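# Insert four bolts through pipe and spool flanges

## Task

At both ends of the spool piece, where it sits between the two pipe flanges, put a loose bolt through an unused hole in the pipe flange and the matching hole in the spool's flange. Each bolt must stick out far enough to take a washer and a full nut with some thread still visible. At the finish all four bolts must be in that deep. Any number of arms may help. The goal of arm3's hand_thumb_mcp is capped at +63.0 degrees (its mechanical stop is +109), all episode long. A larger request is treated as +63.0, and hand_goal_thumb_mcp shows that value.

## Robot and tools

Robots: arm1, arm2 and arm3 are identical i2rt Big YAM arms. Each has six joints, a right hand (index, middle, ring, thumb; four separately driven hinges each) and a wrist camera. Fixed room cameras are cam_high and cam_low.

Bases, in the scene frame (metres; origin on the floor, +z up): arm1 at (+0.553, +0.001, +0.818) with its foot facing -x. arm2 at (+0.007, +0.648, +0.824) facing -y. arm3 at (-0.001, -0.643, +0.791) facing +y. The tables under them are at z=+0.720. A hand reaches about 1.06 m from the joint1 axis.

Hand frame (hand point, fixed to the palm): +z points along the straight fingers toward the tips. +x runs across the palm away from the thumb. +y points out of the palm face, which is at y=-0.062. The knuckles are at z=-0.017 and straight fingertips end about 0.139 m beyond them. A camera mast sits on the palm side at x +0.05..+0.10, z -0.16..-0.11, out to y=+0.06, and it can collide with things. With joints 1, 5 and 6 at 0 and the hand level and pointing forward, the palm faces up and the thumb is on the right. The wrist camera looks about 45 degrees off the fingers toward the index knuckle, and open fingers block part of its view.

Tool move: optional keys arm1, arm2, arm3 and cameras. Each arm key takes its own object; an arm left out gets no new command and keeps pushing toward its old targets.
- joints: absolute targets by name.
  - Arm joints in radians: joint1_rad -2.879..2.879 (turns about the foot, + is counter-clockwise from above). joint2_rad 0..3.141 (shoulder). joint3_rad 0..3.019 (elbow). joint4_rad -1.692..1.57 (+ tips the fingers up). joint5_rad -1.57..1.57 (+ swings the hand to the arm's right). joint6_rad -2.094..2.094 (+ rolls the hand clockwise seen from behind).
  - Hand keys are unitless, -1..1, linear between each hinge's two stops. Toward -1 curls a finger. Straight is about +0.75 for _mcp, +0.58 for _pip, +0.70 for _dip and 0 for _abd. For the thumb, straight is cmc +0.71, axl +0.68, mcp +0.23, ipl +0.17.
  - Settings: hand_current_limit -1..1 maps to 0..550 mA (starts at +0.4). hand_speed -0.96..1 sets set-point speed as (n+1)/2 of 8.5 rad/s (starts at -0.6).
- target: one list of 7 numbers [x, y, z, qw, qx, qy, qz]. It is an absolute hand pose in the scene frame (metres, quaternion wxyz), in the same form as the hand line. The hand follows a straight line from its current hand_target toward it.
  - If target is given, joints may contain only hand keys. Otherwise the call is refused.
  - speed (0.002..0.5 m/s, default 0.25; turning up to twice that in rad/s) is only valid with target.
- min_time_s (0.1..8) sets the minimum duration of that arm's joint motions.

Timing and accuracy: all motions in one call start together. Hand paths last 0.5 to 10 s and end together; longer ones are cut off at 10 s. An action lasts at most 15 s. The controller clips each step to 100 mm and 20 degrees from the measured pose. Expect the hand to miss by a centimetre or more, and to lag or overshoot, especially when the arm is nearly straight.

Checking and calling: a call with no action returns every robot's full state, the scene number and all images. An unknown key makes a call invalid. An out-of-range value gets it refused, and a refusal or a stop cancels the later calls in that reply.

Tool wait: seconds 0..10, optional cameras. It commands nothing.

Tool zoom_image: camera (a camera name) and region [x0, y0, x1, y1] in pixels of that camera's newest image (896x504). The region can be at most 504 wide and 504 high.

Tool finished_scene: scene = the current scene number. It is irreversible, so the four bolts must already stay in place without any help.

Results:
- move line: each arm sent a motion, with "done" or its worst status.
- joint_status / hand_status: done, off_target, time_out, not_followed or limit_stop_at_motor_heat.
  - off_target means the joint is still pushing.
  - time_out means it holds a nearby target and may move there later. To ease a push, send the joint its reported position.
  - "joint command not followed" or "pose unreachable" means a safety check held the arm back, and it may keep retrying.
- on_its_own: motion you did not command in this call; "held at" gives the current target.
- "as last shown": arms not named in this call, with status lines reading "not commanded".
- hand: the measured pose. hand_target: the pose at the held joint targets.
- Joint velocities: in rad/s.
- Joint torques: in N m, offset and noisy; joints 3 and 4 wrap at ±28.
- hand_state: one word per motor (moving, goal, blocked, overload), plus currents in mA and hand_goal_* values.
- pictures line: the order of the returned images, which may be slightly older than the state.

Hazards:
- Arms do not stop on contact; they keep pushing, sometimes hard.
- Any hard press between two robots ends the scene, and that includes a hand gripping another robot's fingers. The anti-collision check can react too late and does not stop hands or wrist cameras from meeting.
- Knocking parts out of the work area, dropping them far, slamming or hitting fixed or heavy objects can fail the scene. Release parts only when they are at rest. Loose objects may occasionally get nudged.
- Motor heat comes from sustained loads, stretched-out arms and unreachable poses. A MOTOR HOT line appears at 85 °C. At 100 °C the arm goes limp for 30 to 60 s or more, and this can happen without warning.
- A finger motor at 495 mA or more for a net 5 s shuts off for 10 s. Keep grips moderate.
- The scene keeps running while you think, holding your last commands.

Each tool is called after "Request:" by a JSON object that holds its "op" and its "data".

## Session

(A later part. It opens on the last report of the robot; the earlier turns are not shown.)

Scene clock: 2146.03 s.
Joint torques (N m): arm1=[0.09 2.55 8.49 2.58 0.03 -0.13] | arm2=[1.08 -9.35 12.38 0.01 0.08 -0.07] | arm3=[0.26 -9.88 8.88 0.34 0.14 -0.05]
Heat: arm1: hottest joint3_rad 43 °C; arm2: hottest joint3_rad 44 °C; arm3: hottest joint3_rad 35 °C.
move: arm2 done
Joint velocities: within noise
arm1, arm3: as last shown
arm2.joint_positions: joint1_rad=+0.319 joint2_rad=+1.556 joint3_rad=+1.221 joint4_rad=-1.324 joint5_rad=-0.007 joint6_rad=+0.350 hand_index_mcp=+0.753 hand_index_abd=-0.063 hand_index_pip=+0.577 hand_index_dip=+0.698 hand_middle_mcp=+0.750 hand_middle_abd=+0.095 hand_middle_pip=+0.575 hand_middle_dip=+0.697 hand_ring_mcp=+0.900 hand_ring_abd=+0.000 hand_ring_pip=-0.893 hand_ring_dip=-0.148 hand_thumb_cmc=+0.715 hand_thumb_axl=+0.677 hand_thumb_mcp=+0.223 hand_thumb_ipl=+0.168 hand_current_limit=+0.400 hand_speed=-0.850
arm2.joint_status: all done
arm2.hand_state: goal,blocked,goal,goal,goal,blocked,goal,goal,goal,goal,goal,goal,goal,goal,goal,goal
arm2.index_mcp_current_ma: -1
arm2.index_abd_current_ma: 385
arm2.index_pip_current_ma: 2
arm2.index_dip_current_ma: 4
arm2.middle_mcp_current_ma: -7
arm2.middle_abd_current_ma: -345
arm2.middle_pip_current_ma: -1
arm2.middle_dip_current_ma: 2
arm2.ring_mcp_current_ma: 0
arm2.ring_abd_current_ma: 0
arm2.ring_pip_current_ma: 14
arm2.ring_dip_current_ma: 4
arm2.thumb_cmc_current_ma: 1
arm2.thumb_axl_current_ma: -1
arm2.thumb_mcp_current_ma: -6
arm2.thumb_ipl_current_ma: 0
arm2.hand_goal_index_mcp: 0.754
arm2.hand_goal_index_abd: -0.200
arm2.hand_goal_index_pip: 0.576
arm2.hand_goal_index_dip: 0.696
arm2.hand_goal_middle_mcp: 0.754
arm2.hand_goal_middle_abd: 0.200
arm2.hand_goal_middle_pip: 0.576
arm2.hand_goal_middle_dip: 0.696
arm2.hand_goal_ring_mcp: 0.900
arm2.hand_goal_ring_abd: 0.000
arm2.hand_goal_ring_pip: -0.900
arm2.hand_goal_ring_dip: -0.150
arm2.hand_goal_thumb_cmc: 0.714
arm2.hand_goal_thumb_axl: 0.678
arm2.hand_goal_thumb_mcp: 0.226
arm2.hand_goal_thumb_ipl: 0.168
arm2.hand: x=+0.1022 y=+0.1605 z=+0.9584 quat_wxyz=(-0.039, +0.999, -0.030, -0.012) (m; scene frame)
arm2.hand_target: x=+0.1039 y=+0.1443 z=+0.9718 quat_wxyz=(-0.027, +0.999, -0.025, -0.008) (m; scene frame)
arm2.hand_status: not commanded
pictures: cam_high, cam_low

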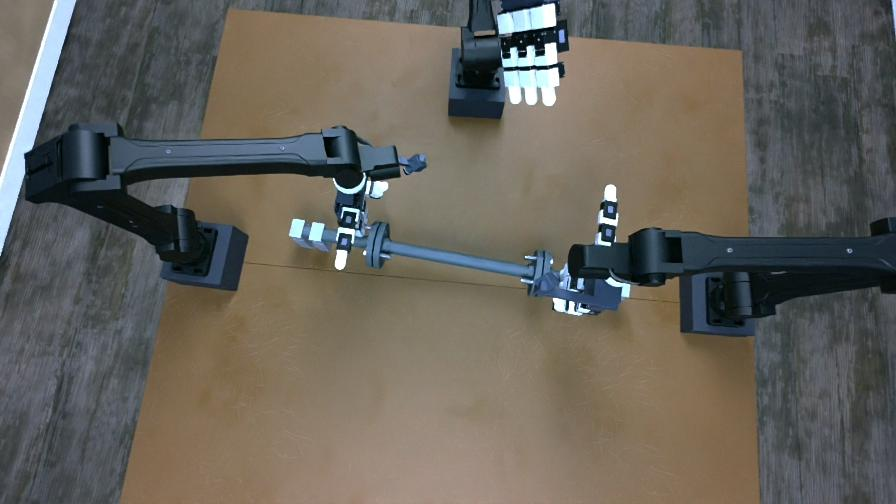

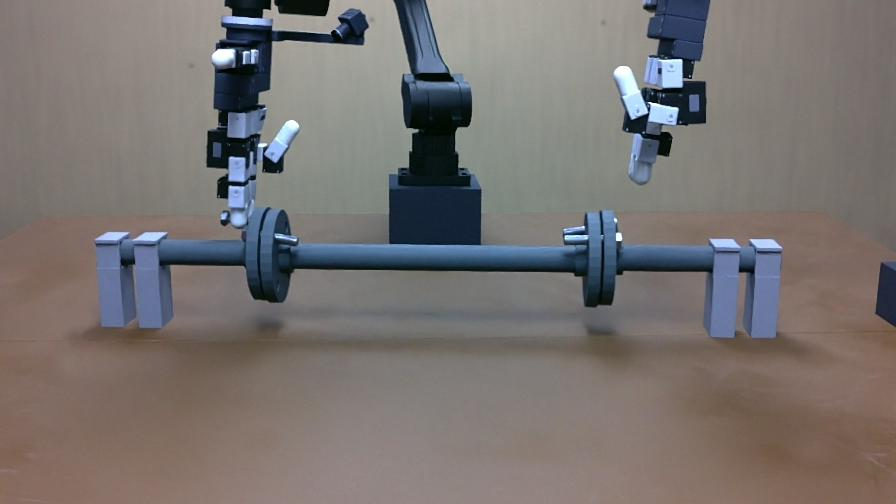

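Request:
{"op": "move", "data": {"arm2": {"joints": {"joint1_rad": 0.308, "joint2_rad": 1.5825, "joint3_rad": 1.2825, "joint4_rad": -1.334}, "min_time_s": 1.0}, "cameras": ["cam_low", "cam_high"]}}

Request:
{"op": "zoom_image", "data": {"camera": "cam_low", "region": [210, 205, 310, 255]}}

Request:
{"op": "zoom_image", "data": {"camera": "cam_high", "region": [345, 215, 395, 245]}}

Scene clock: 2156.13 s.
Joint torques (N m): arm1=[0.15 2.55 8.5 2.58 0.04 -0.13] | arm2=[1.03 -9.29 12.55 0.2 0.08 -0.06] | arm3=[0.26 -9.88 8.88 0.38 0.14 -0.04]
Heat: arm1: hottest joint3_rad 43 °C; arm2: hottest joint3_rad 43 °C; arm3: hottest joint3_rad 35 °C.
move: arm2 done
Joint velocities: within noise
arm1.joint_positions: joint1_rad=+0.178 joint2_rad=+0.618 joint3_rad=+1.371 joint4_rad=-1.335 joint5_rad=-0.100 joint6_rad=+1.129 hand_index_mcp=+0.754 hand_index_abd=+0.000 hand_index_pip=+0.577 hand_index_dip=+0.696 hand_middle_mcp=+0.754 hand_middle_abd=+0.000 hand_middle_pip=+0.577 hand_middle_dip=+0.696 hand_ring_mcp=+0.754 hand_ring_abd=+0.000 hand_ring_pip=+0.577 hand_ring_dip=+0.696 hand_thumb_cmc=+0.714 hand_thumb_axl=+0.677 hand_thumb_mcp=+0.226 hand_thumb_ipl=+0.168 hand_current_limit=+0.400 hand_speed=-0.600
arm1.joint_status: not commanded
arm1.hand_state: goal,goal,goal,goal,goal,goal,goal,goal,goal,goal,goal,goal,goal,goal,goal,goal
arm1.index_mcp_current_ma: 0
arm1.index_abd_current_ma: 0
arm1.index_pip_current_ma: 0
arm1.index_dip_current_ma: 0
arm1.middle_mcp_current_ma: 0
arm1.middle_abd_current_ma: 0
arm1.middle_pip_current_ma: 0
arm1.middle_dip_current_ma: 0
arm1.ring_mcp_current_ma: 0
arm1.ring_abd_current_ma: 0
arm1.ring_pip_current_ma: 0
arm1.ring_dip_current_ma: 0
arm1.thumb_cmc_current_ma: 0
arm1.thumb_axl_current_ma: 0
arm1.thumb_mcp_current_ma: 0
arm1.thumb_ipl_current_ma: 0
arm1.hand_goal_index_mcp: 0.754
arm1.hand_goal_index_abd: 0.000
arm1.hand_goal_index_pip: 0.576
arm1.hand_goal_index_dip: 0.696
arm1.hand_goal_middle_mcp: 0.754
arm1.hand_goal_middle_abd: 0.000
arm1.hand_goal_middle_pip: 0.576
arm1.hand_goal_middle_dip: 0.696
arm1.hand_goal_ring_mcp: 0.754
arm1.hand_goal_ring_abd: 0.000
arm1.hand_goal_ring_pip: 0.576
arm1.hand_goal_ring_dip: 0.696
arm1.hand_goal_thumb_cmc: 0.714
arm1.hand_goal_thumb_axl: 0.678
arm1.hand_goal_thumb_mcp: 0.226
arm1.hand_goal_thumb_ipl: 0.168
arm1.hand: x=+0.2884 y=+0.0097 z=+1.3567 quat_wxyz=(+0.472, +0.306, -0.827, -0.016) (m; scene frame)
arm1.hand_target: x=+0.2908 y=+0.0100 z=+1.3693 quat_wxyz=(+0.484, +0.304, -0.820, -0.018) (m; scene frame)
arm1.hand_status: not commanded
arm2.joint_positions: joint1_rad=+0.316 joint2_rad=+1.567 joint3_rad=+1.231 joint4_rad=-1.328 joint5_rad=-0.007 joint6_rad=+0.350 hand_index_mcp=+0.755 hand_index_abd=-0.063 hand_index_pip=+0.577 hand_index_dip=+0.698 hand_middle_mcp=+0.753 hand_middle_abd=+0.095 hand_middle_pip=+0.575 hand_middle_dip=+0.697 hand_ring_mcp=+0.900 hand_ring_abd=+0.000 hand_ring_pip=-0.893 hand_ring_dip=-0.148 hand_thumb_cmc=+0.715 hand_thumb_axl=+0.677 hand_thumb_mcp=+0.223 hand_thumb_ipl=+0.168 hand_current_limit=+0.400 hand_speed=-0.850
arm2.joint_status: all done
arm2.hand_state: goal,blocked,goal,goal,goal,blocked,goal,goal,goal,goal,goal,goal,goal,goal,goal,goal
arm2.index_mcp_current_ma: 2
arm2.index_abd_current_ma: 385
arm2.index_pip_current_ma: 2
arm2.index_dip_current_ma: 4
arm2.middle_mcp_current_ma: -1
arm2.middle_abd_current_ma: -345
arm2.middle_pip_current_ma: -1
arm2.middle_dip_current_ma: 2
arm2.ring_mcp_current_ma: 0
arm2.ring_abd_current_ma: 0
arm2.ring_pip_current_ma: 14
arm2.ring_dip_current_ma: 4
arm2.thumb_cmc_current_ma: 1
arm2.thumb_axl_current_ma: -1
arm2.thumb_mcp_current_ma: -6
arm2.thumb_ipl_current_ma: 0
arm2.hand_goal_index_mcp: 0.754
arm2.hand_goal_index_abd: -0.200
arm2.hand_goal_index_pip: 0.576
arm2.hand_goal_index_dip: 0.696
arm2.hand_goal_middle_mcp: 0.754
arm2.hand_goal_middle_abd: 0.200
arm2.hand_goal_middle_pip: 0.576
arm2.hand_goal_middle_dip: 0.696
arm2.hand_goal_ring_mcp: 0.900
arm2.hand_goal_ring_abd: 0.000
arm2.hand_goal_ring_pip: -0.900
arm2.hand_goal_ring_dip: -0.150
arm2.hand_goal_thumb_cmc: 0.714
arm2.hand_goal_thumb_axl: 0.678
arm2.hand_goal_thumb_mcp: 0.226
arm2.hand_goal_thumb_ipl: 0.168
arm2.hand: x=+0.1013 y=+0.1576 z=+0.9575 quat_wxyz=(-0.041, +0.999, -0.031, -0.012) (m; scene frame)
arm2.hand_target: x=+0.1031 y=+0.1393 z=+0.9711 quat_wxyz=(-0.027, +0.999, -0.027, -0.008) (m; scene frame)
arm2.hand_status: not commanded
arm3.joint_positions: joint1_rad=+0.043 joint2_rad=+1.266 joint3_rad=+1.206 joint4_rad=-1.338 joint5_rad=+0.000 joint6_rad=+0.151 hand_index_mcp=+0.753 hand_index_abd=-0.076 hand_index_pip=+0.577 hand_index_dip=+0.699 hand_middle_mcp=+0.759 hand_middle_abd=+0.116 hand_middle_pip=+0.580 hand_middle_dip=+0.699 hand_ring_mcp=+0.900 hand_ring_abd=+0.001 hand_ring_pip=-0.894 hand_ring_dip=-0.147 hand_thumb_cmc=+0.715 hand_thumb_axl=+0.677 hand_thumb_mcp=+0.223 hand_thumb_ipl=+0.168 hand_current_limit=+0.400 hand_speed=-0.850
arm3.joint_status: not commanded
arm3.hand_state: goal,blocked,goal,goal,goal,blocked,goal,goal,goal,goal,goal,goal,goal,goal,goal,goal
arm3.index_mcp_current_ma: 0
arm3.index_abd_current_ma: 59
arm3.index_pip_current_ma: 0
arm3.index_dip_current_ma: 0
arm3.middle_mcp_current_ma: 1
arm3.middle_abd_current_ma: -10
arm3.middle_pip_current_ma: 0
arm3.middle_dip_current_ma: 0
arm3.ring_mcp_current_ma: 0
arm3.ring_abd_current_ma: 0
arm3.ring_pip_current_ma: 1
arm3.ring_dip_current_ma: 0
arm3.thumb_cmc_current_ma: 0
arm3.thumb_axl_current_ma: 0
arm3.thumb_mcp_current_ma: 0
arm3.thumb_ipl_current_ma: 0
arm3.hand_goal_index_mcp: 0.754
arm3.hand_goal_index_abd: -0.140
arm3.hand_goal_index_pip: 0.576
arm3.hand_goal_index_dip: 0.696
arm3.hand_goal_middle_mcp: 0.754
arm3.hand_goal_middle_abd: 0.140
arm3.hand_goal_middle_pip: 0.576
arm3.hand_goal_middle_dip: 0.696
arm3.hand_goal_ring_mcp: 0.900
arm3.hand_goal_ring_abd: 0.000
arm3.hand_goal_ring_pip: -0.900
arm3.hand_goal_ring_dip: -0.150
arm3.hand_goal_thumb_cmc: 0.714
arm3.hand_goal_thumb_axl: 0.678
arm3.hand_goal_thumb_mcp: 0.226
arm3.hand_goal_thumb_ipl: 0.168
arm3.hand: x=+0.0105 y=-0.1658 z=+1.0515 quat_wxyz=(-0.010, +0.049, +0.995, +0.087) (m; scene frame)
arm3.hand_target: x=+0.0098 y=-0.1711 z=+1.0551 quat_wxyz=(-0.009, +0.050, +0.995, +0.089) (m; scene frame)
arm3.hand_status: not commanded
pictures: cam_high, cam_low

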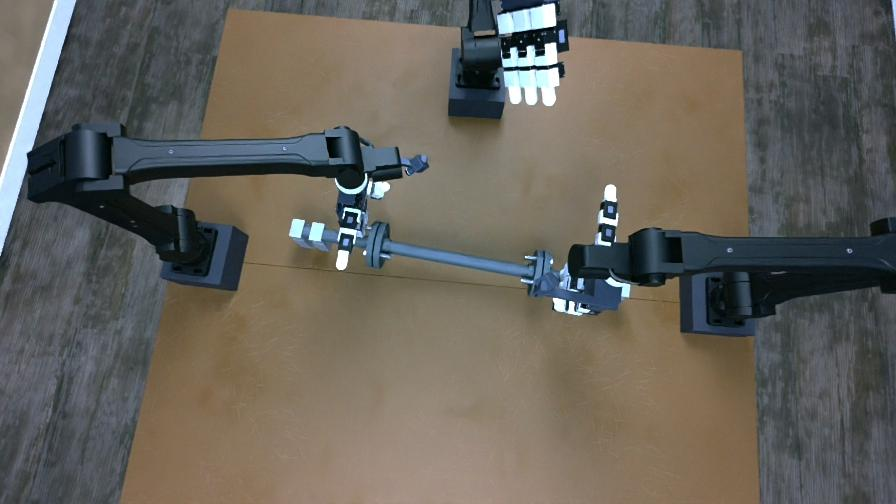

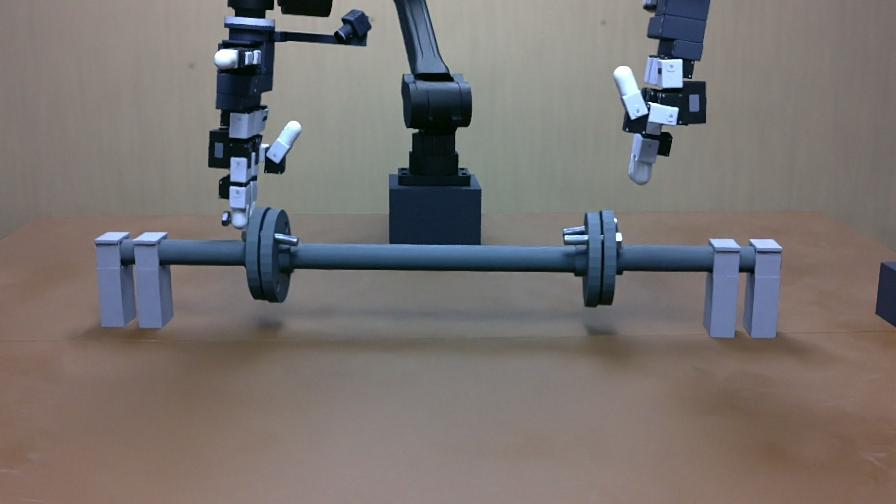

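Scaled by 5.040.

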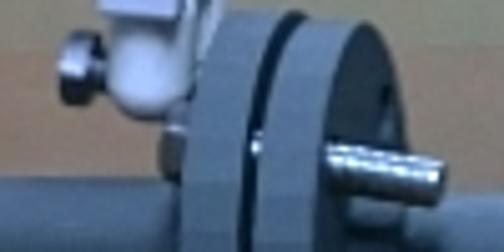

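Scaled by 10.080.

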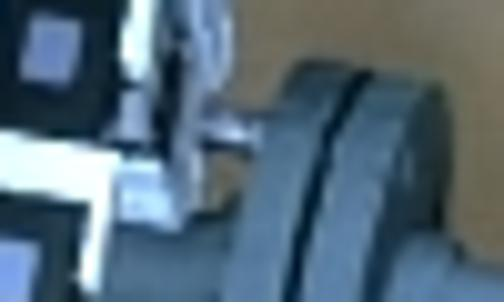

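Request:
{"op": "move", "data": {"arm2": {"joints": {"joint1_rad": 0.308, "joint2_rad": 1.642, "joint3_rad": 1.3515, "joint4_rad": -1.411}, "min_time_s": 1.5}, "cameras": ["cam_low"]}}

Request:
{"op": "zoom_image", "data": {"camera": "cam_low", "region": [210, 205, 310, 255]}}

Scene clock: 2179.23 s.
Joint torques (N m): arm1=[0.15 2.55 8.5 2.58 0.04 -0.13] | arm2=[1.08 -10.23 12.46 -0.03 0.07 -0.05] | arm3=[0.26 -9.82 8.88 0.36 0.14 -0.05]
Heat: arm1: hottest joint3_rad 43 °C; arm2: hottest joint3_rad 42 °C; arm3: hottest joint3_rad 35 °C.
move: arm2 done
Joint velocities: within noise
arm1, arm3: as last shown
arm2.joint_positions: joint1_rad=+0.316 joint2_rad=+1.629 joint3_rad=+1.300 joint4_rad=-1.404 joint5_rad=-0.007 joint6_rad=+0.350 hand_index_mcp=+0.755 hand_index_abd=-0.063 hand_index_pip=+0.577 hand_index_dip=+0.698 hand_middle_mcp=+0.753 hand_middle_abd=+0.095 hand_middle_pip=+0.575 hand_middle_dip=+0.697 hand_ring_mcp=+0.900 hand_ring_abd=+0.000 hand_ring_pip=-0.893 hand_ring_dip=-0.148 hand_thumb_cmc=+0.715 hand_thumb_axl=+0.677 hand_thumb_mcp=+0.223 hand_thumb_ipl=+0.168 hand_current_limit=+0.400 hand_speed=-0.850
arm2.joint_status: all done
arm2.hand_state: goal,blocked,goal,goal,goal,blocked,goal,goal,goal,goal,goal,goal,goal,goal,goal,goal
arm2.index_mcp_current_ma: 2
arm2.index_abd_current_ma: 385
arm2.index_pip_current_ma: 2
arm2.index_dip_current_ma: 4
arm2.middle_mcp_current_ma: -1
arm2.middle_abd_current_ma: -345
arm2.middle_pip_current_ma: -1
arm2.middle_dip_current_ma: 2
arm2.ring_mcp_current_ma: 0
arm2.ring_abd_current_ma: 0
arm2.ring_pip_current_ma: 14
arm2.ring_dip_current_ma: 4
arm2.thumb_cmc_current_ma: 1
arm2.thumb_axl_current_ma: -1
arm2.thumb_mcp_current_ma: -6
arm2.thumb_ipl_current_ma: 0
arm2.hand_goal_index_mcp: 0.754
arm2.hand_goal_index_abd: -0.200
arm2.hand_goal_index_pip: 0.576
arm2.hand_goal_index_dip: 0.696
arm2.hand_goal_middle_mcp: 0.754
arm2.hand_goal_middle_abd: 0.200
arm2.hand_goal_middle_pip: 0.576
arm2.hand_goal_middle_dip: 0.696
arm2.hand_goal_ring_mcp: 0.900
arm2.hand_goal_ring_abd: 0.000
arm2.hand_goal_ring_pip: -0.900
arm2.hand_goal_ring_dip: -0.150
arm2.hand_goal_thumb_cmc: 0.714
arm2.hand_goal_thumb_axl: 0.678
arm2.hand_goal_thumb_mcp: 0.226
arm2.hand_goal_thumb_ipl: 0.168
arm2.hand: x=+0.1031 y=+0.1512 z=+0.9523 quat_wxyz=(-0.074, +0.996, -0.031, -0.023) (m; scene frame)
arm2.hand_target: x=+0.1050 y=+0.1332 z=+0.9663 quat_wxyz=(-0.059, +0.998, -0.027, -0.018) (m; scene frame)
arm2.hand_status: not commanded
pictures: cam_low

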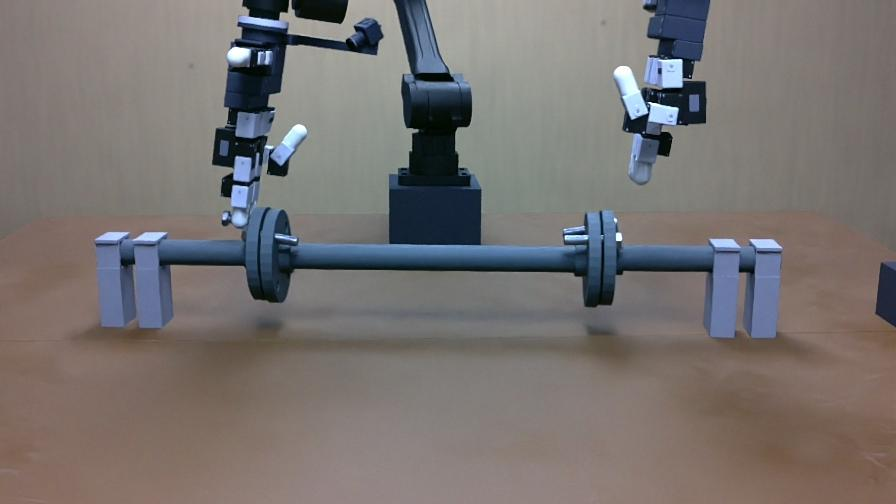

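Scaled by 5.040.

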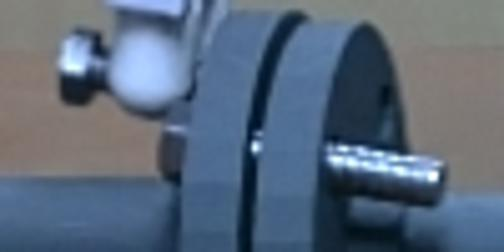

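Request:
{"op": "move", "data": {"arm2": {"joints":{"joint1_rad":0.304,"joint2_rad":1.6545,"joint3_rad":1.364},"min_time_s":1}, "cameras": ["cam_low"]}}

Request:
{"op": "zoom_image", "data": {"camera": "cam_low", "region": [210, 205, 310, 255]}}

Scene clock: 2219.50 s.
Joint torques (N m): arm1=[0.09 2.61 8.49 2.61 0.04 -0.13] | arm2=[0.97 -10.17 12.64 0.2 0.07 -0.06] | arm3=[0.26 -9.88 8.9 0.36 0.14 -0.05]
Heat: arm1: hottest joint3_rad 43 °C; arm2: hottest joint3_rad 43 °C; arm3: hottest joint3_rad 35 °C.
move: arm2 done
Joint velocities: within noise
arm1, arm3: as last shown
arm2.joint_positions: joint1_rad=+0.313 joint2_rad=+1.639 joint3_rad=+1.310 joint4_rad=-1.410 joint5_rad=-0.007 joint6_rad=+0.350 hand_index_mcp=+0.760 hand_index_abd=-0.063 hand_index_pip=+0.580 hand_index_dip=+0.698 hand_middle_mcp=+0.759 hand_middle_abd=+0.095 hand_middle_pip=+0.579 hand_middle_dip=+0.697 hand_ring_mcp=+0.900 hand_ring_abd=+0.000 hand_ring_pip=-0.893 hand_ring_dip=-0.148 hand_thumb_cmc=+0.715 hand_thumb_axl=+0.677 hand_thumb_mcp=+0.223 hand_thumb_ipl=+0.168 hand_current_limit=+0.400 hand_speed=-0.850
arm2.joint_status: all done
arm2.hand_state: goal,blocked,goal,goal,goal,blocked,goal,goal,goal,goal,goal,goal,goal,goal,goal,goal
arm2.index_mcp_current_ma: 13
arm2.index_abd_current_ma: 385
arm2.index_pip_current_ma: 8
arm2.index_dip_current_ma: 4
arm2.middle_mcp_current_ma: 11
arm2.middle_abd_current_ma: -345
arm2.middle_pip_current_ma: 6
arm2.middle_dip_current_ma: 2
arm2.ring_mcp_current_ma: 0
arm2.ring_abd_current_ma: 0
arm2.ring_pip_current_ma: 14
arm2.ring_dip_current_ma: 4
arm2.thumb_cmc_current_ma: 1
arm2.thumb_axl_current_ma: -1
arm2.thumb_mcp_current_ma: -6
arm2.thumb_ipl_current_ma: 0
arm2.hand_goal_index_mcp: 0.754
arm2.hand_goal_index_abd: -0.200
arm2.hand_goal_index_pip: 0.576
arm2.hand_goal_index_dip: 0.696
arm2.hand_goal_middle_mcp: 0.754
arm2.hand_goal_middle_abd: 0.200
arm2.hand_goal_middle_pip: 0.576
arm2.hand_goal_middle_dip: 0.696
arm2.hand_goal_ring_mcp: 0.900
arm2.hand_goal_ring_abd: 0.000
arm2.hand_goal_ring_pip: -0.900
arm2.hand_goal_ring_dip: -0.150
arm2.hand_goal_thumb_cmc: 0.714
arm2.hand_goal_thumb_axl: 0.678
arm2.hand_goal_thumb_mcp: 0.226
arm2.hand_goal_thumb_ipl: 0.168
arm2.hand: x=+0.1024 y=+0.1488 z=+0.9512 quat_wxyz=(-0.077, +0.996, -0.033, -0.024) (m; scene frame)
arm2.hand_target: x=+0.1042 y=+0.1285 z=+0.9650 quat_wxyz=(-0.059, +0.998, -0.029, -0.018) (m; scene frame)
arm2.hand_status: not commanded
pictures: cam_low

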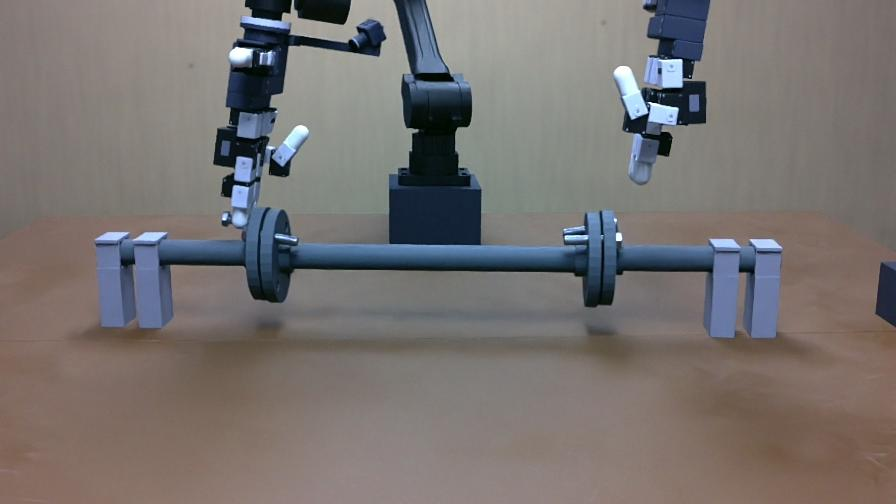

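Scaled by 5.040.

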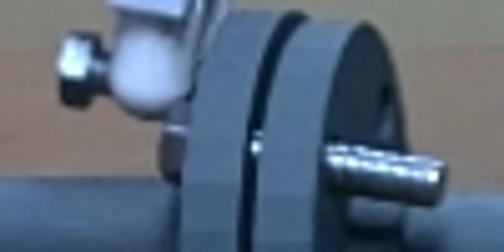

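Request:
{"op": "move", "data": {"arm2": {"joints":{"joint2_rad":1.689,"joint3_rad":1.4035,"joint4_rad":-1.456},"min_time_s":1.5}, "cameras": ["cam_low"]}}

Request:
{"op": "zoom_image", "data": {"camera": "cam_low", "region": [210, 205, 310, 255]}}

Scene clock: 2240.97 s.
Joint torques (N m): arm1=[0.21 2.61 8.5 2.58 0.04 -0.13] | arm2=[1.08 -10.46 11.74 -0.1 0.06 -0.05] | arm3=[0.26 -9.88 8.9 0.36 0.15 -0.05]
Heat: arm1: hottest joint3_rad 43 °C; arm2: hottest joint3_rad 42 °C; arm3: hottest joint3_rad 35 °C.
move: arm2 done
Joint velocities: within noise
arm1, arm3: as last shown
arm2.joint_positions: joint1_rad=+0.312 joint2_rad=+1.670 joint3_rad=+1.361 joint4_rad=-1.448 joint5_rad=-0.007 joint6_rad=+0.350 hand_index_mcp=+0.754 hand_index_abd=-0.089 hand_index_pip=+0.578 hand_index_dip=+0.698 hand_middle_mcp=+0.754 hand_middle_abd=+0.110 hand_middle_pip=+0.578 hand_middle_dip=+0.697 hand_ring_mcp=+0.900 hand_ring_abd=+0.000 hand_ring_pip=-0.893 hand_ring_dip=-0.148 hand_thumb_cmc=+0.714 hand_thumb_axl=+0.677 hand_thumb_mcp=+0.223 hand_thumb_ipl=+0.168 hand_current_limit=+0.400 hand_speed=-0.850
arm2.joint_status: all done
arm2.hand_state: goal,blocked,goal,goal,goal,blocked,goal,goal,goal,goal,goal,goal,goal,goal,goal,goal
arm2.index_mcp_current_ma: 1
arm2.index_abd_current_ma: 367
arm2.index_pip_current_ma: 4
arm2.index_dip_current_ma: 4
arm2.middle_mcp_current_ma: 0
arm2.middle_abd_current_ma: -283
arm2.middle_pip_current_ma: 3
arm2.middle_dip_current_ma: 2
arm2.ring_mcp_current_ma: 0
arm2.ring_abd_current_ma: 0
arm2.ring_pip_current_ma: 14
arm2.ring_dip_current_ma: 4
arm2.thumb_cmc_current_ma: 0
arm2.thumb_axl_current_ma: -1
arm2.thumb_mcp_current_ma: -6
arm2.thumb_ipl_current_ma: 0
arm2.hand_goal_index_mcp: 0.754
arm2.hand_goal_index_abd: -0.200
arm2.hand_goal_index_pip: 0.576
arm2.hand_goal_index_dip: 0.696
arm2.hand_goal_middle_mcp: 0.754
arm2.hand_goal_middle_abd: 0.200
arm2.hand_goal_middle_pip: 0.576
arm2.hand_goal_middle_dip: 0.696
arm2.hand_goal_ring_mcp: 0.900
arm2.hand_goal_ring_abd: 0.000
arm2.hand_goal_ring_pip: -0.900
arm2.hand_goal_ring_dip: -0.150
arm2.hand_goal_thumb_cmc: 0.714
arm2.hand_goal_thumb_axl: 0.678
arm2.hand_goal_thumb_mcp: 0.226
arm2.hand_goal_thumb_ipl: 0.168
arm2.on_its_own: hand_index_abd moved -0.026 toward your old target -0.200
arm2.hand: x=+0.1042 y=+0.1398 z=+0.9547 quat_wxyz=(-0.086, +0.995, -0.033, -0.027) (m; scene frame)
arm2.hand_target: x=+0.1051 y=+0.1252 z=+0.9622 quat_wxyz=(-0.078, +0.996, -0.029, -0.024) (m; scene frame)
arm2.hand_status: not commanded
pictures: cam_low

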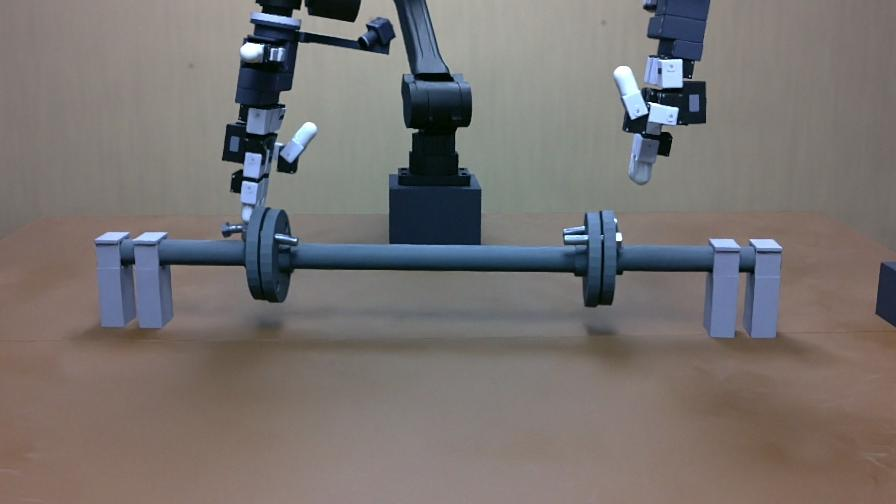

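Scaled by 5.040.

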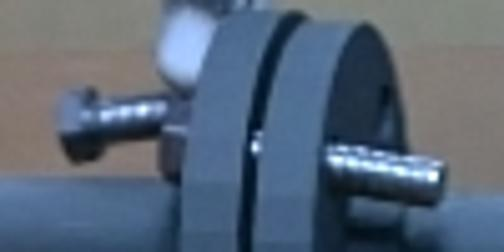

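Request:
{"op": "move", "data": {"arm2": {"joints":{"hand_index_abd":0.08,"hand_middle_abd":-0.08}}, "cameras": ["cam_low"]}}

Request:
{"op": "zoom_image", "data": {"camera": "cam_low", "region": [210, 205, 310, 255]}}

Request:
{"op": "zoom_image", "data": {"camera": "cam_low", "region": [200, 180, 340, 270]}}

Scene clock: 2280.07 s.
Joint torques (N m): arm1=[0.21 2.55 8.5 2.58 0.03 -0.13] | arm2=[1.14 -10.4 11.73 -0.1 0.05 -0.05] | arm3=[0.21 -9.88 8.9 0.35 0.14 -0.05]
Heat: arm1: hottest joint3_rad 43 °C; arm2: hottest joint3_rad 41 °C; arm3: hottest joint3_rad 35 °C.
move: arm2 done
Joint velocities: within noise
arm1, arm3: as last shown
arm2.joint_positions: joint1_rad=+0.311 joint2_rad=+1.670 joint3_rad=+1.361 joint4_rad=-1.448 joint5_rad=-0.006 joint6_rad=+0.350 hand_index_mcp=+0.756 hand_index_abd=+0.066 hand_index_pip=+0.578 hand_index_dip=+0.698 hand_middle_mcp=+0.754 hand_middle_abd=-0.077 hand_middle_pip=+0.578 hand_middle_dip=+0.697 hand_ring_mcp=+0.900 hand_ring_abd=+0.000 hand_ring_pip=-0.893 hand_ring_dip=-0.148 hand_thumb_cmc=+0.714 hand_thumb_axl=+0.677 hand_thumb_mcp=+0.223 hand_thumb_ipl=+0.168 hand_current_limit=+0.400 hand_speed=-0.850
arm2.joint_status: all done
arm2.hand_state: goal,goal,goal,goal,goal,goal,goal,goal,goal,goal,goal,goal,goal,goal,goal,goal
arm2.index_mcp_current_ma: 4
arm2.index_abd_current_ma: -31
arm2.index_pip_current_ma: 4
arm2.index_dip_current_ma: 4
arm2.middle_mcp_current_ma: 0
arm2.middle_abd_current_ma: 5
arm2.middle_pip_current_ma: 3
arm2.middle_dip_current_ma: 2
arm2.ring_mcp_current_ma: 0
arm2.ring_abd_current_ma: 0
arm2.ring_pip_current_ma: 14
arm2.ring_dip_current_ma: 4
arm2.thumb_cmc_current_ma: 0
arm2.thumb_axl_current_ma: -1
arm2.thumb_mcp_current_ma: -6
arm2.thumb_ipl_current_ma: 0
arm2.hand_goal_index_mcp: 0.754
arm2.hand_goal_index_abd: 0.080
arm2.hand_goal_index_pip: 0.576
arm2.hand_goal_index_dip: 0.696
arm2.hand_goal_middle_mcp: 0.754
arm2.hand_goal_middle_abd: -0.080
arm2.hand_goal_middle_pip: 0.576
arm2.hand_goal_middle_dip: 0.696
arm2.hand_goal_ring_mcp: 0.900
arm2.hand_goal_ring_abd: 0.000
arm2.hand_goal_ring_pip: -0.900
arm2.hand_goal_ring_dip: -0.150
arm2.hand_goal_thumb_cmc: 0.714
arm2.hand_goal_thumb_axl: 0.678
arm2.hand_goal_thumb_mcp: 0.226
arm2.hand_goal_thumb_ipl: 0.168
arm2.hand: x=+0.1040 y=+0.1397 z=+0.9547 quat_wxyz=(-0.086, +0.995, -0.033, -0.027) (m; scene frame)
arm2.hand_target: x=+0.1051 y=+0.1252 z=+0.9622 quat_wxyz=(-0.078, +0.996, -0.029, -0.024) (m; scene frame)
arm2.hand_status: not commanded
pictures: cam_low

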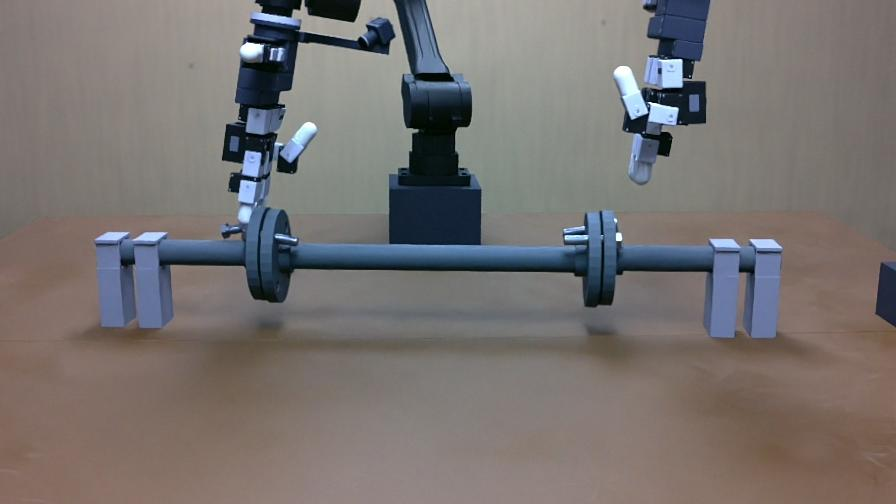

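Scaled by 5.040.

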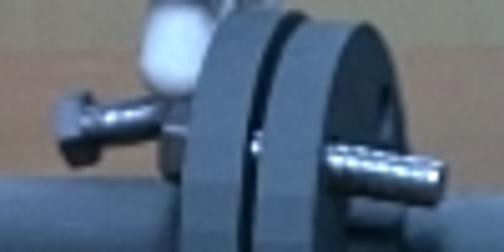

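Scaled by 3.600.

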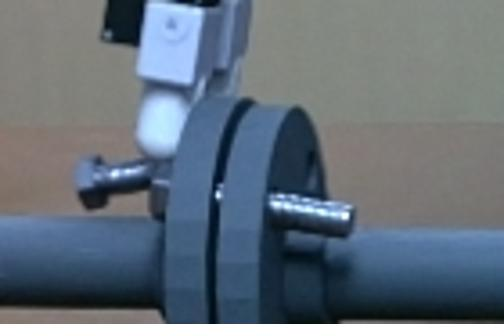

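Request:
{"op": "move", "data": {"arm2": {"joints":{"joint1_rad":0.327,"joint2_rad":1.631,"joint3_rad":1.342},"min_time_s":1}}}

Request:
{"op": "move", "data": {"arm2": {"joints":{"joint3_rad":1.314,"joint4_rad":-1.410},"min_time_s":1}, "cameras": ["cam_low"]}}

Request:
{"op": "zoom_image", "data": {"camera": "cam_low", "region": [210, 205, 310, 255]}}

Scene clock: 2289.23 s.
Joint torques (N m): arm1=[0.21 2.55 8.49 2.56 0.04 -0.13] | arm2=[2.14 -12.63 7.99 -0.09 0.05 -0.05] | arm3=[0.26 -9.88 8.9 0.36 0.14 -0.05]
Heat: arm1: hottest joint3_rad 43 °C; arm2: hottest joint3_rad 41 °C; arm3: hottest joint3_rad 35 °C.
move: arm2 done
Joint velocities: within noise
arm1, arm3: as last shown
arm2.joint_positions: joint1_rad=+0.321 joint2_rad=+1.648 joint3_rad=+1.344 joint4_rad=-1.448 joint5_rad=-0.006 joint6_rad=+0.350 hand_index_mcp=+0.754 hand_index_abd=+0.075 hand_index_pip=+0.578 hand_index_dip=+0.698 hand_middle_mcp=+0.753 hand_middle_abd=-0.077 hand_middle_pip=+0.578 hand_middle_dip=+0.697 hand_ring_mcp=+0.900 hand_ring_abd=+0.000 hand_ring_pip=-0.893 hand_ring_dip=-0.148 hand_thumb_cmc=+0.714 hand_thumb_axl=+0.677 hand_thumb_mcp=+0.223 hand_thumb_ipl=+0.168 hand_current_limit=+0.400 hand_speed=-0.850
arm2.joint_status: all done
arm2.hand_state: goal,goal,goal,goal,goal,goal,goal,goal,goal,goal,goal,goal,goal,goal,goal,goal
arm2.index_mcp_current_ma: 0
arm2.index_abd_current_ma: -8
arm2.index_pip_current_ma: 4
arm2.index_dip_current_ma: 4
arm2.middle_mcp_current_ma: -1
arm2.middle_abd_current_ma: 5
arm2.middle_pip_current_ma: 3
arm2.middle_dip_current_ma: 2
arm2.ring_mcp_current_ma: 0
arm2.ring_abd_current_ma: 0
arm2.ring_pip_current_ma: 14
arm2.ring_dip_current_ma: 4
arm2.thumb_cmc_current_ma: 0
arm2.thumb_axl_current_ma: -1
arm2.thumb_mcp_current_ma: -6
arm2.thumb_ipl_current_ma: 0
arm2.hand_goal_index_mcp: 0.754
arm2.hand_goal_index_abd: 0.080
arm2.hand_goal_index_pip: 0.576
arm2.hand_goal_index_dip: 0.696
arm2.hand_goal_middle_mcp: 0.754
arm2.hand_goal_middle_abd: -0.080
arm2.hand_goal_middle_pip: 0.576
arm2.hand_goal_middle_dip: 0.696
arm2.hand_goal_ring_mcp: 0.900
arm2.hand_goal_ring_abd: 0.000
arm2.hand_goal_ring_pip: -0.900
arm2.hand_goal_ring_dip: -0.150
arm2.hand_goal_thumb_cmc: 0.714
arm2.hand_goal_thumb_axl: 0.678
arm2.hand_goal_thumb_mcp: 0.226
arm2.hand_goal_thumb_ipl: 0.168
arm2.hand: x=+0.1068 y=+0.1468 z=+0.9592 quat_wxyz=(-0.083, +0.996, -0.029, -0.027) (m; scene frame)
arm2.hand_target: x=+0.1102 y=+0.1496 z=+0.9662 quat_wxyz=(-0.079, +0.996, -0.018, -0.026) (m; scene frame)
arm2.hand_status: not commanded
pictures: none

Scene clock: 2290.53 s.
Joint torques (N m): arm1=[0.21 2.55 8.5 2.58 0.03 -0.13] | arm2=[2.14 -12.57 7.94 0.64 0.05 -0.05] | arm3=[0.32 -9.88 8.9 0.35 0.14 -0.05]
Heat: arm1: hottest joint3_rad 43 °C; arm2: hottest joint3_rad 41 °C; arm3: hottest joint3_rad 35 °C.
move: arm2 done
Joint velocities: within noise
arm1, arm3: as last shown
arm2.joint_positions: joint1_rad=+0.321 joint2_rad=+1.648 joint3_rad=+1.315 joint4_rad=-1.418 joint5_rad=-0.006 joint6_rad=+0.350 hand_index_mcp=+0.754 hand_index_abd=+0.075 hand_index_pip=+0.578 hand_index_dip=+0.698 hand_middle_mcp=+0.753 hand_middle_abd=-0.077 hand_middle_pip=+0.578 hand_middle_dip=+0.697 hand_ring_mcp=+0.900 hand_ring_abd=+0.000 hand_ring_pip=-0.893 hand_ring_dip=-0.148 hand_thumb_cmc=+0.714 hand_thumb_axl=+0.677 hand_thumb_mcp=+0.223 hand_thumb_ipl=+0.168 hand_current_limit=+0.400 hand_speed=-0.850
arm2.joint_status: all done
arm2.hand_state: goal,goal,goal,goal,goal,goal,goal,goal,goal,goal,goal,goal,goal,goal,goal,goal
arm2.index_mcp_current_ma: 0
arm2.index_abd_current_ma: -8
arm2.index_pip_current_ma: 4
arm2.index_dip_current_ma: 4
arm2.middle_mcp_current_ma: -1
arm2.middle_abd_current_ma: 5
arm2.middle_pip_current_ma: 3
arm2.middle_dip_current_ma: 2
arm2.ring_mcp_current_ma: 0
arm2.ring_abd_current_ma: 0
arm2.ring_pip_current_ma: 14
arm2.ring_dip_current_ma: 4
arm2.thumb_cmc_current_ma: 0
arm2.thumb_axl_current_ma: -1
arm2.thumb_mcp_current_ma: -6
arm2.thumb_ipl_current_ma: 0
arm2.hand_goal_index_mcp: 0.754
arm2.hand_goal_index_abd: 0.080
arm2.hand_goal_index_pip: 0.576
arm2.hand_goal_index_dip: 0.696
arm2.hand_goal_middle_mcp: 0.754
arm2.hand_goal_middle_abd: -0.080
arm2.hand_goal_middle_pip: 0.576
arm2.hand_goal_middle_dip: 0.696
arm2.hand_goal_ring_mcp: 0.900
arm2.hand_goal_ring_abd: 0.000
arm2.hand_goal_ring_pip: -0.900
arm2.hand_goal_ring_dip: -0.150
arm2.hand_goal_thumb_cmc: 0.714
arm2.hand_goal_thumb_axl: 0.678
arm2.hand_goal_thumb_mcp: 0.226
arm2.hand_goal_thumb_ipl: 0.168
arm2.hand: x=+0.1059 y=+0.1495 z=+0.9490 quat_wxyz=(-0.082, +0.996, -0.029, -0.026) (m; scene frame)
arm2.hand_target: x=+0.1106 y=+0.1481 z=+0.9566 quat_wxyz=(-0.071, +0.997, -0.018, -0.023) (m; scene frame)
arm2.hand_status: not commanded
pictures: cam_low

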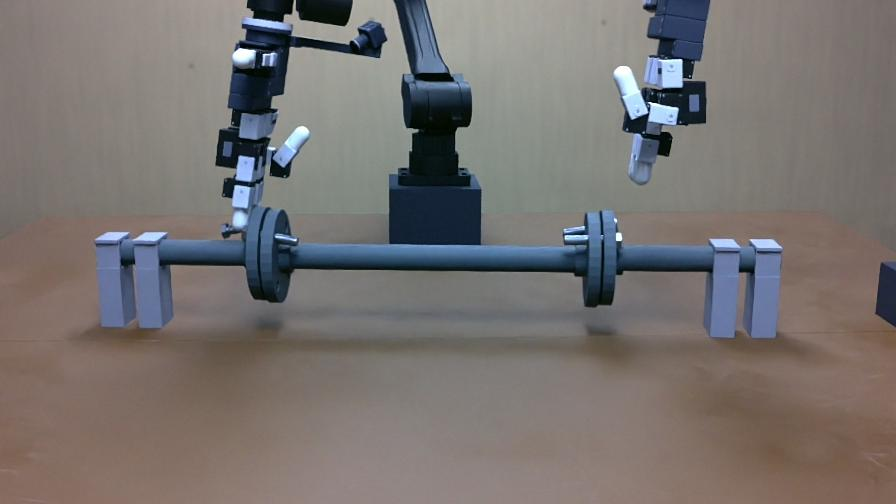

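Scaled by 5.040.

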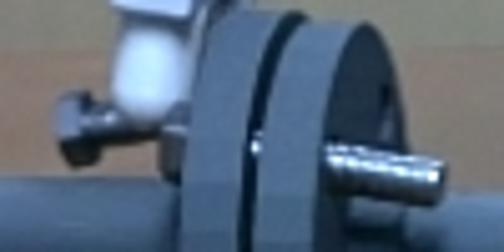

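Request:
{"op": "move", "data": {"arm2": {"joints":{"joint1_rad":0.305,"joint3_rad":1.297,"joint4_rad":-1.393},"min_time_s":1}, "cameras": ["cam_low","cam_high"]}}

Request:
{"op": "zoom_image", "data": {"camera": "cam_low", "region": [210, 205, 310, 255]}}

Request:
{"op": "zoom_image", "data": {"camera": "cam_high", "region": [480, 230, 620, 330]}}

Scene clock: 2301.33 s.
Joint torques (N m): arm1=[0.15 2.61 8.5 2.59 0.03 -0.13] | arm2=[1.32 -12.51 7.88 0.64 0.05 -0.05] | arm3=[0.26 -9.82 8.87 0.35 0.15 -0.04]
Heat: arm1: hottest joint3_rad 43 °C; arm2: hottest joint3_rad 40 °C; arm3: hottest joint3_rad 35 °C.
move: arm2 done
Joint velocities: within noise
arm1, arm3: as last shown
arm2.joint_positions: joint1_rad=+0.311 joint2_rad=+1.648 joint3_rad=+1.299 joint4_rad=-1.402 joint5_rad=-0.006 joint6_rad=+0.350 hand_index_mcp=+0.754 hand_index_abd=+0.075 hand_index_pip=+0.578 hand_index_dip=+0.698 hand_middle_mcp=+0.753 hand_middle_abd=-0.077 hand_middle_pip=+0.578 hand_middle_dip=+0.697 hand_ring_mcp=+0.900 hand_ring_abd=+0.000 hand_ring_pip=-0.893 hand_ring_dip=-0.148 hand_thumb_cmc=+0.714 hand_thumb_axl=+0.677 hand_thumb_mcp=+0.223 hand_thumb_ipl=+0.168 hand_current_limit=+0.400 hand_speed=-0.850
arm2.joint_status: all done
arm2.hand_state: goal,goal,goal,goal,goal,goal,goal,goal,goal,goal,goal,goal,goal,goal,goal,goal
arm2.index_mcp_current_ma: 0
arm2.index_abd_current_ma: -8
arm2.index_pip_current_ma: 4
arm2.index_dip_current_ma: 4
arm2.middle_mcp_current_ma: -1
arm2.middle_abd_current_ma: 5
arm2.middle_pip_current_ma: 3
arm2.middle_dip_current_ma: 2
arm2.ring_mcp_current_ma: 0
arm2.ring_abd_current_ma: 0
arm2.ring_pip_current_ma: 14
arm2.ring_dip_current_ma: 4
arm2.thumb_cmc_current_ma: 0
arm2.thumb_axl_current_ma: -1
arm2.thumb_mcp_current_ma: -6
arm2.thumb_ipl_current_ma: 0
arm2.hand_goal_index_mcp: 0.754
arm2.hand_goal_index_abd: 0.080
arm2.hand_goal_index_pip: 0.576
arm2.hand_goal_index_dip: 0.696
arm2.hand_goal_middle_mcp: 0.754
arm2.hand_goal_middle_abd: -0.080
arm2.hand_goal_middle_pip: 0.576
arm2.hand_goal_middle_dip: 0.696
arm2.hand_goal_ring_mcp: 0.900
arm2.hand_goal_ring_abd: 0.000
arm2.hand_goal_ring_pip: -0.900
arm2.hand_goal_ring_dip: -0.150
arm2.hand_goal_thumb_cmc: 0.714
arm2.hand_goal_thumb_axl: 0.678
arm2.hand_goal_thumb_mcp: 0.226
arm2.hand_goal_thumb_ipl: 0.168
arm2.hand: x=+0.1007 y=+0.1507 z=+0.9429 quat_wxyz=(-0.082, +0.996, -0.033, -0.026) (m; scene frame)
arm2.hand_target: x=+0.0991 y=+0.1480 z=+0.9505 quat_wxyz=(-0.071, +0.997, -0.029, -0.022) (m; scene frame)
arm2.hand_status: not commanded
pictures: cam_high, cam_low

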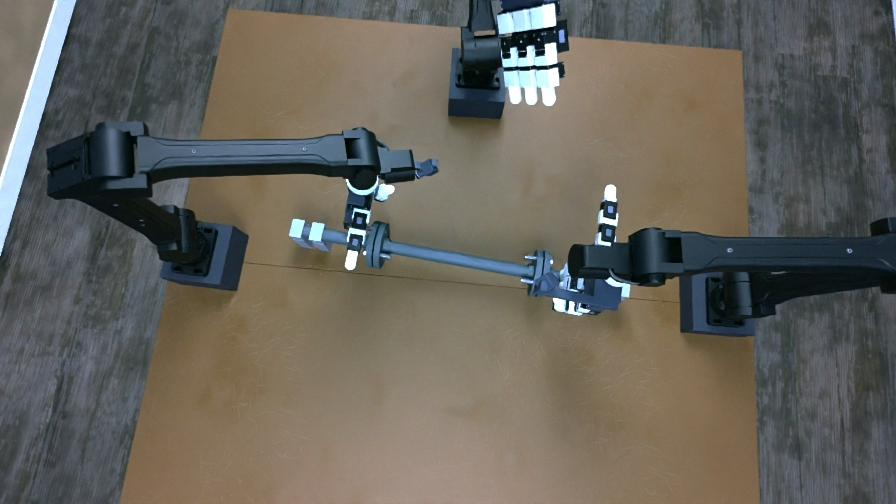

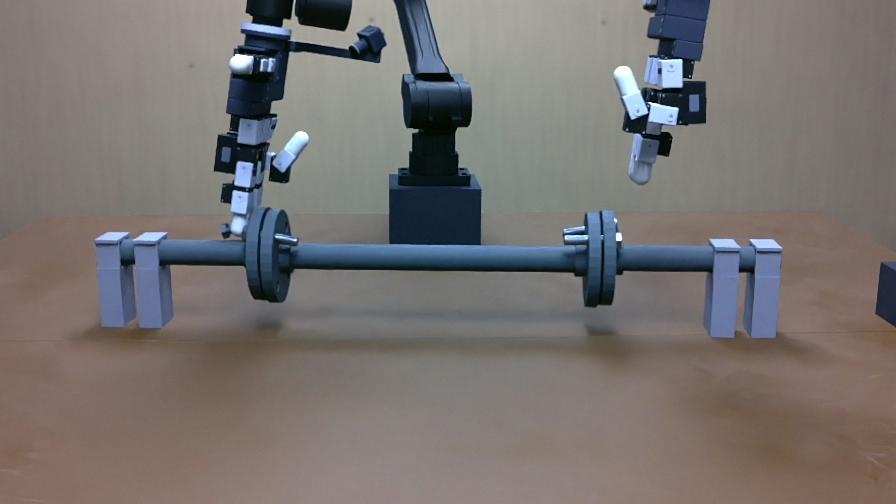

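Scaled by 5.040.

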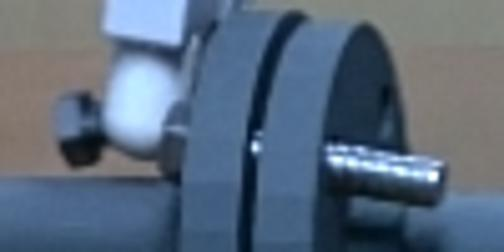

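Scaled by 3.600.

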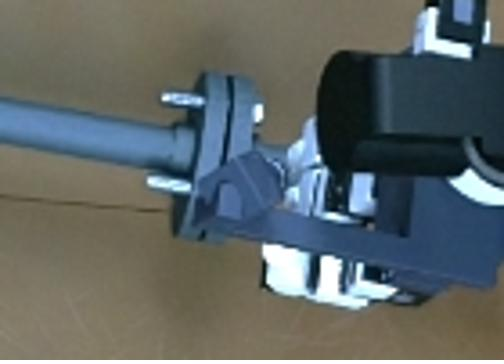

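Request:
{"op": "zoom_image", "data": {"camera": "cam_high", "region": [320, 200, 460, 300]}}

Scaled by 3.600.

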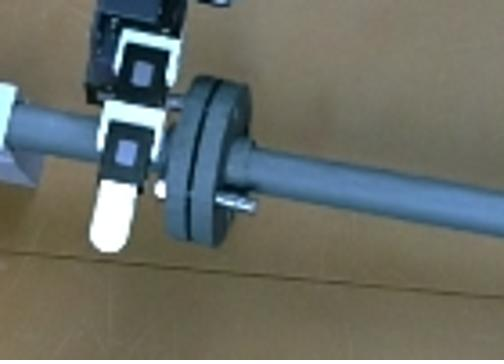

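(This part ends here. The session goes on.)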